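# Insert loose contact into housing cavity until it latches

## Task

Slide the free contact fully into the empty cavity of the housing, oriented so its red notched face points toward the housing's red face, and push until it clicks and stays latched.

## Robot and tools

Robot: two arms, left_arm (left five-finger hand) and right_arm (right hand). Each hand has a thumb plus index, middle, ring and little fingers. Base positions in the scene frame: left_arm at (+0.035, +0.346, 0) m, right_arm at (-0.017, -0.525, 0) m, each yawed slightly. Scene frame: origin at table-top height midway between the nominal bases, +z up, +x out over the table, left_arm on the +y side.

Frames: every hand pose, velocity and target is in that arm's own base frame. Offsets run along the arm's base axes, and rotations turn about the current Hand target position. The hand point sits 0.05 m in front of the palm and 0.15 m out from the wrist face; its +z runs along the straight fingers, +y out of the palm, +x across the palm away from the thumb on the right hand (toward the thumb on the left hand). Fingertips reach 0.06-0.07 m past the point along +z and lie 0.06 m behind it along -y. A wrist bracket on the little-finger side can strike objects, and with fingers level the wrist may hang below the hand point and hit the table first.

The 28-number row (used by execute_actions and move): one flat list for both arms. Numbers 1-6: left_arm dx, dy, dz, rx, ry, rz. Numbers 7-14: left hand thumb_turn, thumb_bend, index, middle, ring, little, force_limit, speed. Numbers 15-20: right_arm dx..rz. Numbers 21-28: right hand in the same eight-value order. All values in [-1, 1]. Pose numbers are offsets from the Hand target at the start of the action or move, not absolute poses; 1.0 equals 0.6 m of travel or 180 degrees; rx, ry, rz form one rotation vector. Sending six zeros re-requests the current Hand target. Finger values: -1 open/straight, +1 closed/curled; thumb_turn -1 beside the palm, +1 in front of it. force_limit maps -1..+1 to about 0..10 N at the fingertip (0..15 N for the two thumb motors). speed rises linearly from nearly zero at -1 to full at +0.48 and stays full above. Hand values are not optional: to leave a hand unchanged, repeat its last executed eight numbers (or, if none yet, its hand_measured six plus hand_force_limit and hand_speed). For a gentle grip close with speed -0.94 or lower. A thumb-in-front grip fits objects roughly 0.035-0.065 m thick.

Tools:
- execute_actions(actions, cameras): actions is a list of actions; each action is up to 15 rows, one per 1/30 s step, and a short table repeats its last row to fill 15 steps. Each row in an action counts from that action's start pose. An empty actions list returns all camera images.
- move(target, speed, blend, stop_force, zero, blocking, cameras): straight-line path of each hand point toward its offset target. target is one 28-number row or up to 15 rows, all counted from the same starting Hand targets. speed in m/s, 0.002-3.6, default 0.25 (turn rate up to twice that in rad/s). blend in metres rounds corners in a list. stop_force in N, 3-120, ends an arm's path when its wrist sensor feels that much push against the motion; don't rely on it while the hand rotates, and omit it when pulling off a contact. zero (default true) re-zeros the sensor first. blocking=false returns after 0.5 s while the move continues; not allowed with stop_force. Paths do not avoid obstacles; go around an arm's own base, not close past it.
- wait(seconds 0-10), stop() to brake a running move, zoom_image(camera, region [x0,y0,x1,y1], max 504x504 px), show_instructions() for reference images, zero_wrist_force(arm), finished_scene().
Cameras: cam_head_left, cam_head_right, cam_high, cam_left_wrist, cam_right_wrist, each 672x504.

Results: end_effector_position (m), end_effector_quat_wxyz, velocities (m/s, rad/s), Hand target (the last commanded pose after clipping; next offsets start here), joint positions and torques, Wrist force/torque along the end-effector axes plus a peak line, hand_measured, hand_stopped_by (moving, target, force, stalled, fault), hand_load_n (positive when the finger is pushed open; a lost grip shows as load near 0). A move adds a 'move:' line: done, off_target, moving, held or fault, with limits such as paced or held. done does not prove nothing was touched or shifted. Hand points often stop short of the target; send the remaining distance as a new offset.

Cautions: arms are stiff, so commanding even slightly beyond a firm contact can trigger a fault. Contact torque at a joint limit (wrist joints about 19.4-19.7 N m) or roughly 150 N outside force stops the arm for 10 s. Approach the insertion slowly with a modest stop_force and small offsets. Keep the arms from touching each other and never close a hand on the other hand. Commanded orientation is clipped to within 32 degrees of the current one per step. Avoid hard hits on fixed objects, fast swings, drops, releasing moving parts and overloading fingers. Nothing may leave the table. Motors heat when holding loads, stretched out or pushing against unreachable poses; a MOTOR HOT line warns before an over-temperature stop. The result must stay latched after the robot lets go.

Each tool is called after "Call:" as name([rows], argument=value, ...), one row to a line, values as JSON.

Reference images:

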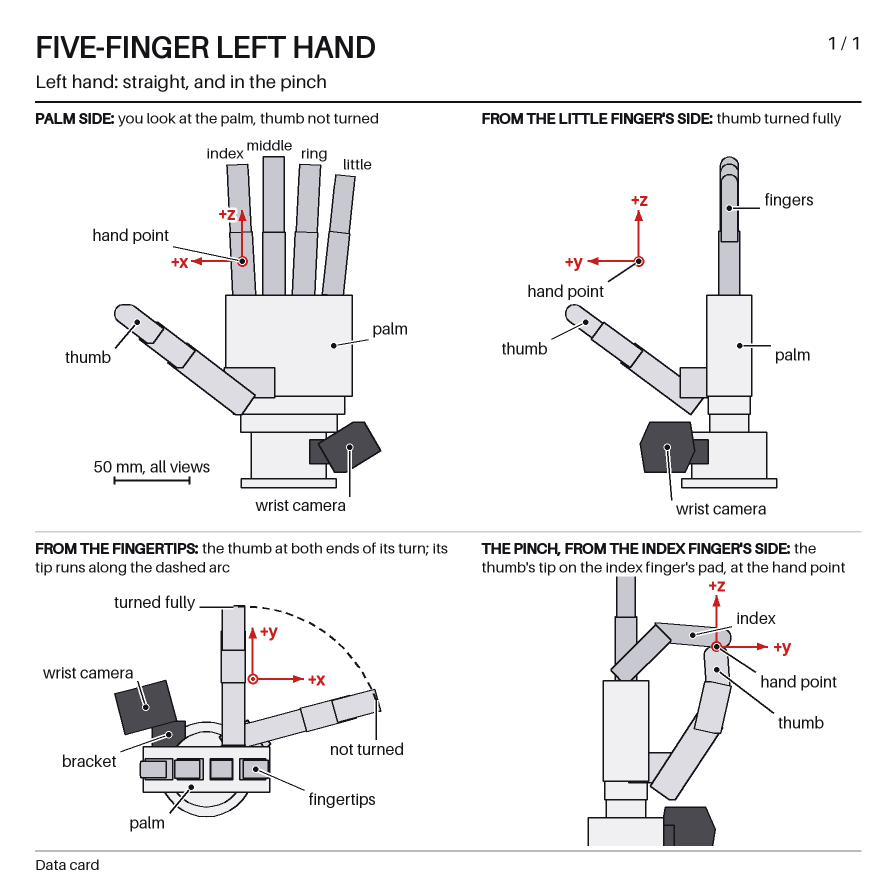

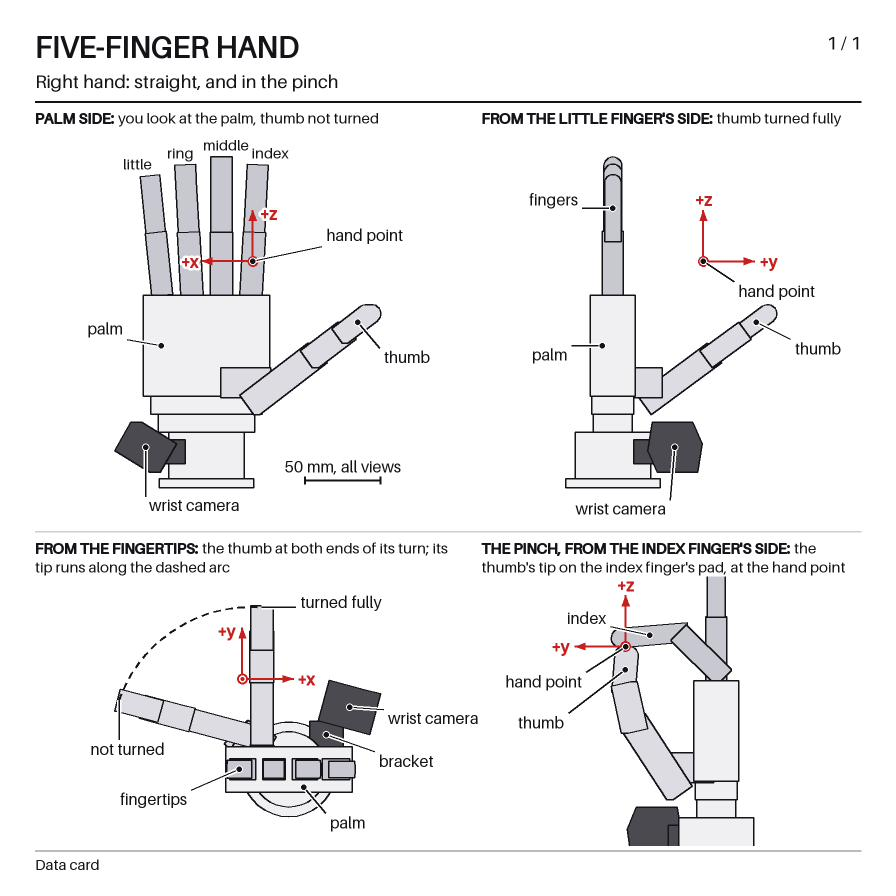

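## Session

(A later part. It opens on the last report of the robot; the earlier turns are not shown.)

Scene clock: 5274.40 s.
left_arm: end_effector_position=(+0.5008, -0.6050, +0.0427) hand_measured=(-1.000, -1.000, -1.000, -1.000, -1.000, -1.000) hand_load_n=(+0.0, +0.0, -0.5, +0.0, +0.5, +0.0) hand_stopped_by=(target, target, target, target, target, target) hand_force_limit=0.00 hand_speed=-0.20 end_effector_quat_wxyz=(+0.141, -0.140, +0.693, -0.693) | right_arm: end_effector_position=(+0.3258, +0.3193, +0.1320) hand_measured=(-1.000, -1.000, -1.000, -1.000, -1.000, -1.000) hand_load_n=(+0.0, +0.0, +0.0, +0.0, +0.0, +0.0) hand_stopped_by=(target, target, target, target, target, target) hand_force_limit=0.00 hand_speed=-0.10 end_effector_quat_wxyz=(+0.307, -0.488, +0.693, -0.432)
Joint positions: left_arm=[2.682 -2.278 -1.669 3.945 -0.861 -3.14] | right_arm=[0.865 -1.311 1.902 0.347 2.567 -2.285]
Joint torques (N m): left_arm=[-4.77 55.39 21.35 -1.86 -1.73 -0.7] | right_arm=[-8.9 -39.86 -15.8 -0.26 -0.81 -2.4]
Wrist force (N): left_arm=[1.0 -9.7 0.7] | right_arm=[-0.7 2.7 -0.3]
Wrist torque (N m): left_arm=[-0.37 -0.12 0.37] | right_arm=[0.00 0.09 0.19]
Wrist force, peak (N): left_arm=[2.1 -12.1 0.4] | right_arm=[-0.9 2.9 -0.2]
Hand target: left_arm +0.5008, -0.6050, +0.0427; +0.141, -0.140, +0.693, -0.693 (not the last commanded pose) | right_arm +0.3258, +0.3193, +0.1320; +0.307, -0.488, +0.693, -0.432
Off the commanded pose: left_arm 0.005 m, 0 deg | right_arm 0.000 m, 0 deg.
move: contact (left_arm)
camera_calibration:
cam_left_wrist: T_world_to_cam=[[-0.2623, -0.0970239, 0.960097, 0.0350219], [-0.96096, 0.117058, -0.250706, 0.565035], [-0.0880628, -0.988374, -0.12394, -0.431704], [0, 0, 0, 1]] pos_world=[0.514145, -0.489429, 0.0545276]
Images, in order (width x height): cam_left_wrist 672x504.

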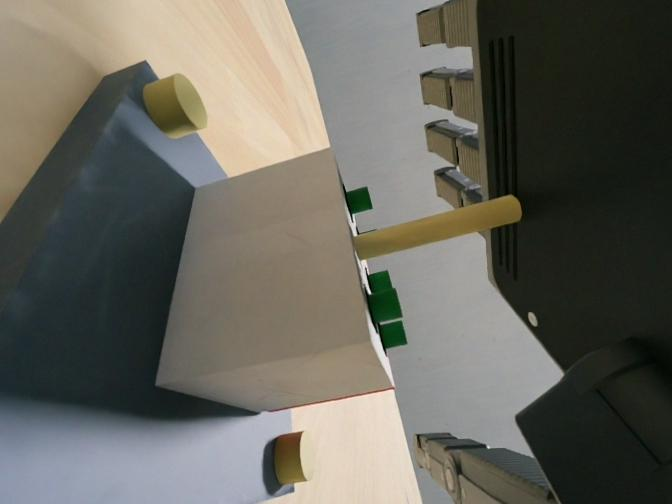

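Call:
move([
  [0, 0, -0.006, 0, 0, 0, -1, -1, -1, -1, -1, -1, 0.0, -0.2, 0,0,0,0,0,0,-1,-1,-1,-1,-1,-1,0,-0.1],
], speed=0.004, stop_force=9)

Scene clock: 5296.87 s.
left_arm: end_effector_position=(+0.5008, -0.6050, +0.0405) hand_measured=(-1.000, -1.000, -1.000, -1.000, -1.000, -1.000) hand_load_n=(-0.5, +0.0, +0.0, +0.0, +0.0, +0.0) hand_stopped_by=(target, target, target, target, target, target) hand_force_limit=0.00 hand_speed=-0.20 end_effector_quat_wxyz=(+0.141, -0.140, +0.693, -0.693) | right_arm: end_effector_position=(+0.3258, +0.3193, +0.1320) hand_measured=(-1.000, -1.000, -1.000, -1.000, -1.000, -1.000) hand_load_n=(-0.5, +0.0, +0.0, +0.0, +0.0, -0.5) hand_stopped_by=(target, target, target, target, target, target) hand_force_limit=0.00 hand_speed=-0.10 end_effector_quat_wxyz=(+0.307, -0.488, +0.693, -0.432)
Joint positions: left_arm=[2.682 -2.282 -1.669 3.95 -0.861 -3.14] | right_arm=[0.865 -1.311 1.902 0.347 2.567 -2.285]
Joint torques (N m): left_arm=[-3.99 49.77 15.7 -2.73 -1.73 -0.44] | right_arm=[-7.79 -39.04 -15.42 -0.18 -0.71 -2.34]
Wrist force (N): left_arm=[2.5 -19.2 -4.0] | right_arm=[-0.7 2.8 -0.3]
Wrist torque (N m): left_arm=[-0.70 -0.34 0.77] | right_arm=[0.02 0.10 0.19]
Wrist force, peak (N): left_arm=[3.3 -22.8 -5.2] | right_arm=[-0.5 2.9 -0.2]
Hand target: left_arm +0.5008, -0.6050, +0.0405; +0.141, -0.140, +0.693, -0.693 (not the last commanded pose) | right_arm +0.3258, +0.3193, +0.1320; +0.307, -0.488, +0.693, -0.432
Off the commanded pose: left_arm 0.001 m, 0 deg | right_arm 0.000 m, 0 deg.
move: contact (left_arm)

Call:
wait(seconds=0.1, cameras=["cam_left_wrist", "cam_right_wrist", "cam_high", "cam_head_left"])

Call:
zoom_image(camera="cam_left_wrist", region=[320, 150, 540, 370])

Scene clock: 5316.17 s.
left_arm: end_effector_position=(+0.5008, -0.6050, +0.0405) hand_measured=(-1.000, -1.000, -1.000, -1.000, -1.000, -1.000) hand_load_n=(-0.5, +0.0, +0.0, +0.0, +0.0, +0.0) hand_stopped_by=(target, target, target, target, target, target) hand_force_limit=0.00 hand_speed=-0.20 end_effector_quat_wxyz=(+0.141, -0.140, +0.693, -0.693) | right_arm: end_effector_position=(+0.3258, +0.3193, +0.1320) hand_measured=(-1.000, -1.000, -1.000, -1.000, -1.000, -1.000) hand_load_n=(+0.0, +0.0, +0.0, +0.5, +0.0, +0.0) hand_stopped_by=(target, target, target, target, target, target) hand_force_limit=0.00 hand_speed=-0.10 end_effector_quat_wxyz=(+0.307, -0.488, +0.693, -0.432)
Joint positions: left_arm=[2.682 -2.282 -1.669 3.95 -0.861 -3.14] | right_arm=[0.865 -1.311 1.902 0.347 2.567 -2.285]
Joint torques (N m): left_arm=[-4.69 49.61 23.88 -0.71 -1.85 -0.45] | right_arm=[-8.29 -39.24 -15 -0.35 -0.79 -2.47]
Wrist force (N): left_arm=[2.1 -19.0 -4.1] | right_arm=[-0.6 2.8 -0.3]
Wrist torque (N m): left_arm=[-0.68 -0.29 0.75] | right_arm=[0.02 0.08 0.20]
Wrist force, peak (N): left_arm=[2.3 -19.6 -4.1] | right_arm=[-0.8 2.9 -0.5]
Hand target: left_arm +0.5008, -0.6050, +0.0405; +0.141, -0.140, +0.693, -0.693 (not the last commanded pose) | right_arm +0.3258, +0.3193, +0.1320; +0.307, -0.488, +0.693, -0.432
Off the commanded pose: left_arm 0.001 m, 0 deg | right_arm 0.000 m, 0 deg.
wait: 0.10 s; at rest from the start
camera_calibration:
cam_left_wrist: T_world_to_cam=[[-0.262284, -0.096956, 0.960108, 0.0371588], [-0.960973, 0.116938, -0.250712, 0.564431], [-0.0879646, -0.988395, -0.123843, -0.432043], [0, 0, 0, 1]] pos_world=[0.514145, -0.489429, 0.0523276]
cam_right_wrist: T_world_to_cam=[[-0.498783, -0.0774588, -0.863258, 0.301576], [-0.259578, 0.963631, 0.0635167, -0.230938], [0.826943, 0.255764, -0.50075, -0.169866], [0, 0, 0, 1]] pos_world=[0.230945, 0.289344, 0.189946]
Images, in order (width x height): cam_head_left 672x504, cam_high 672x504, cam_left_wrist 672x504, cam_right_wrist 672x504.

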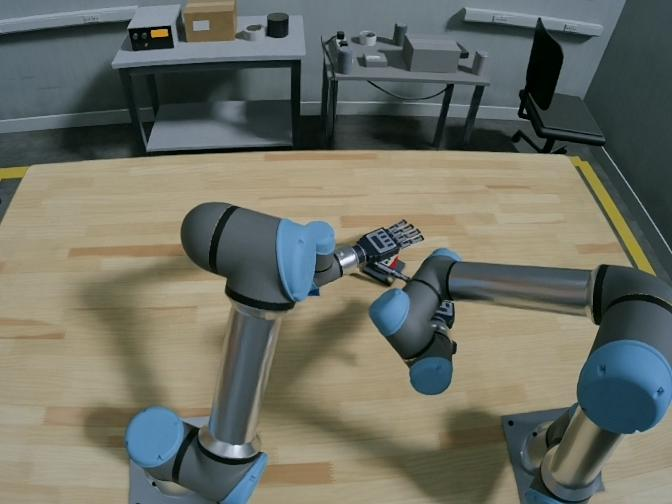

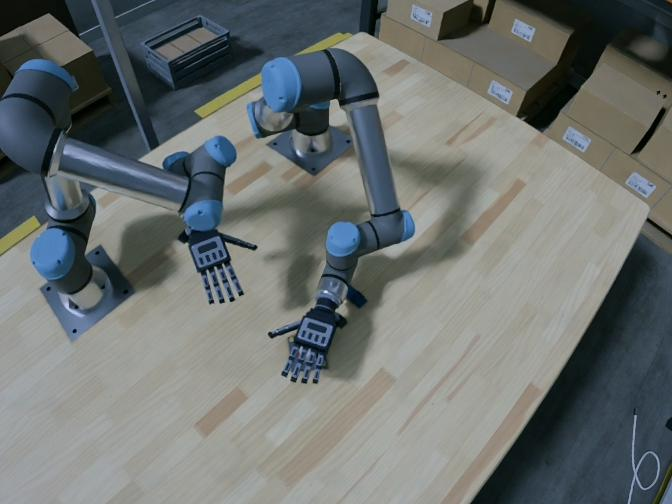

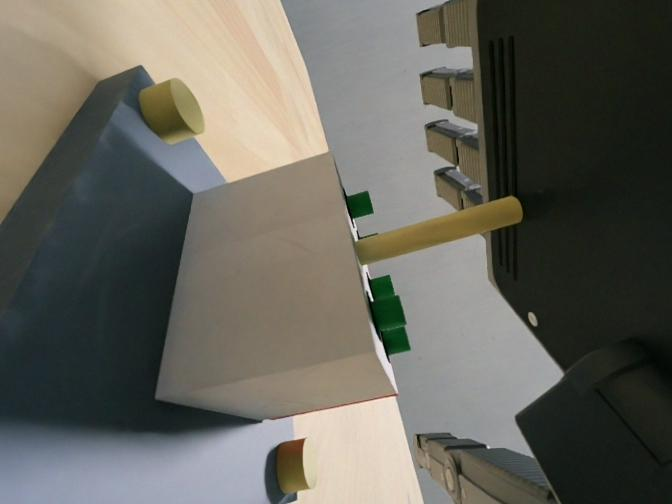

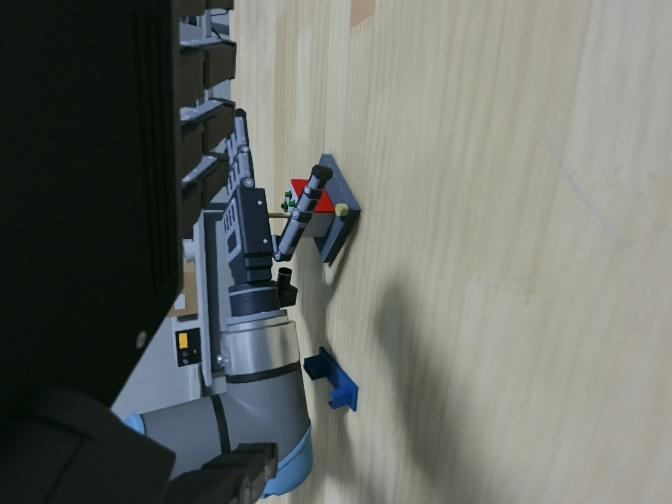

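Scaled by 2.291.

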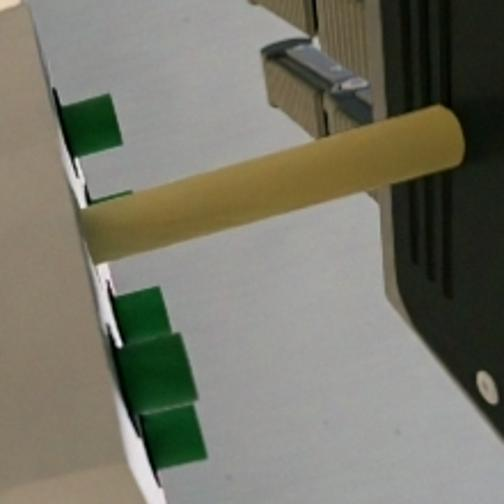

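Call:
move([
  [0, 0, 0.02, 0, 0, 0, -1, -1, -1, -1, -1, -1, 0.0, -0.2, 0,0,0,0,0,0,-1,-1,-1,-1,-1,-1,0,-0.1],
  [0, 0, 0.20, 0, 0, 0, -1, -1, -1, -1, -1, -1, 0.0, -0.2, 0,0,0,0,0,0,-1,-1,-1,-1,-1,-1,0,-0.1],
], speed=[0.02, 0.15], blend=[0.005, 0], cameras=["cam_left_wrist", "cam_right_wrist"])

Call:
zoom_image(camera="cam_right_wrist", region=[240, 160, 370, 270])

Scene clock: 5336.50 s.
left_arm: end_effector_position=(+0.5009, -0.6050, +0.1604) hand_measured=(-1.000, -1.000, -1.000, -1.000, -1.000, -1.000) hand_load_n=(+0.0, +0.0, +0.0, -0.5, +0.0, +0.0) hand_stopped_by=(target, target, target, target, target, target) hand_force_limit=0.00 hand_speed=-0.20 end_effector_quat_wxyz=(+0.141, -0.140, +0.693, -0.693) | right_arm: end_effector_position=(+0.3258, +0.3193, +0.1320) hand_measured=(-1.000, -1.000, -1.000, -1.000, -1.000, -1.000) hand_load_n=(-0.5, +0.0, +0.0, +0.0, +0.0, +0.0) hand_stopped_by=(target, target, target, target, target, target) hand_force_limit=0.00 hand_speed=-0.10 end_effector_quat_wxyz=(+0.307, -0.488, +0.693, -0.432)
Joint positions: left_arm=[2.682 -2.103 -1.598 3.7 -0.861 -3.14] | right_arm=[0.865 -1.311 1.902 0.347 2.567 -2.285]
Joint torques (N m): left_arm=[5.82 56.75 21.08 1.36 1.82 1.05] | right_arm=[-7.75 -39.81 -15.17 -0.21 -0.88 -2.47]
Wrist force (N): left_arm=[1.6 1.8 0.2] | right_arm=[-0.5 2.7 -0.5]
Wrist torque (N m): left_arm=[0.34 -0.24 0.22] | right_arm=[0.01 0.07 0.20]
Wrist force, peak (N): left_arm=[2.1 -19.6 -3.9] | right_arm=[-0.8 2.9 -0.3]
Hand target: left_arm +0.5008, -0.6050, +0.1605; +0.141, -0.140, +0.693, -0.693 | right_arm +0.3258, +0.3193, +0.1320; +0.307, -0.488, +0.693, -0.432
Off the commanded pose: left_arm 0.000 m, 0 deg | right_arm 0.000 m, 0 deg.
move: done
camera_calibration:
cam_left_wrist: T_world_to_cam=[[-0.262376, -0.096945, 0.960083, -0.0779971], [-0.960948, 0.116947, -0.250804, 0.594524], [-0.0879647, -0.988395, -0.123843, -0.417181], [0, 0, 0, 1]] pos_world=[0.514145, -0.489429, 0.172328]
cam_right_wrist: T_world_to_cam=[[-0.498783, -0.0774588, -0.863258, 0.301576], [-0.259578, 0.963631, 0.0635167, -0.230938], [0.826943, 0.255764, -0.50075, -0.169866], [0, 0, 0, 1]] pos_world=[0.230945, 0.289344, 0.189946]
Images, in order (width x height): cam_left_wrist 672x504, cam_right_wrist 672x504.

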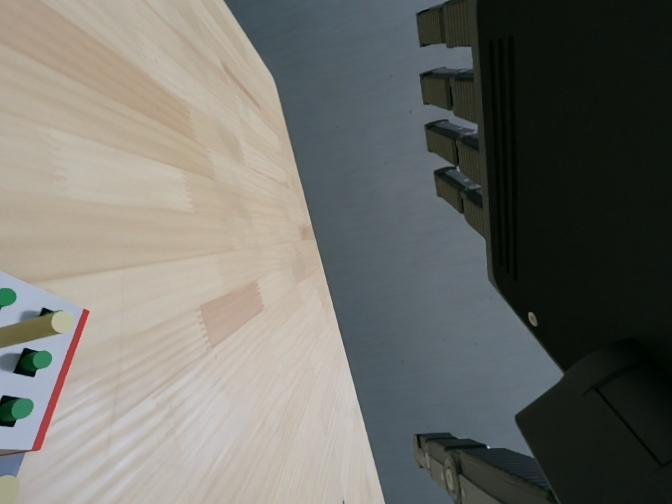

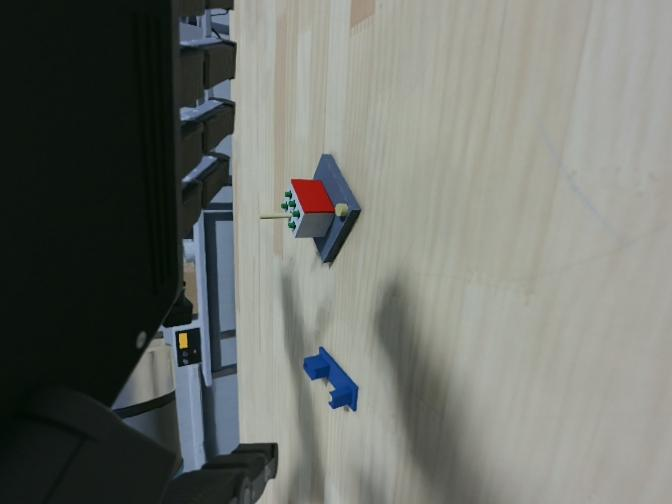

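Scaled by 3.877.

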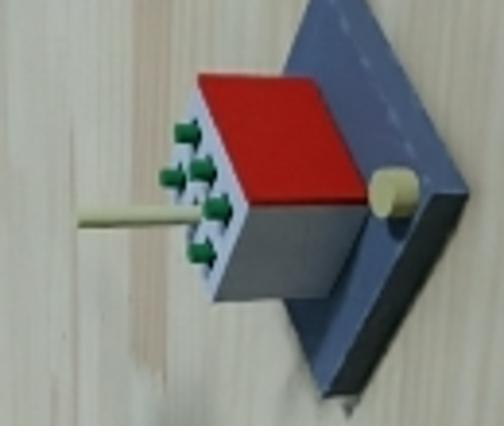

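Call:
zoom_image(camera="cam_left_wrist", region=[0, 260, 150, 470])

Scaled by 2.400.

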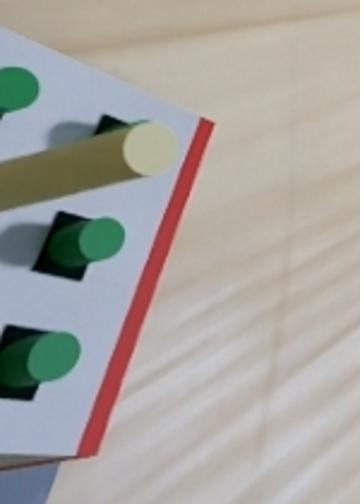

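Call:
finished_scene()

The scene is finished: the task was done.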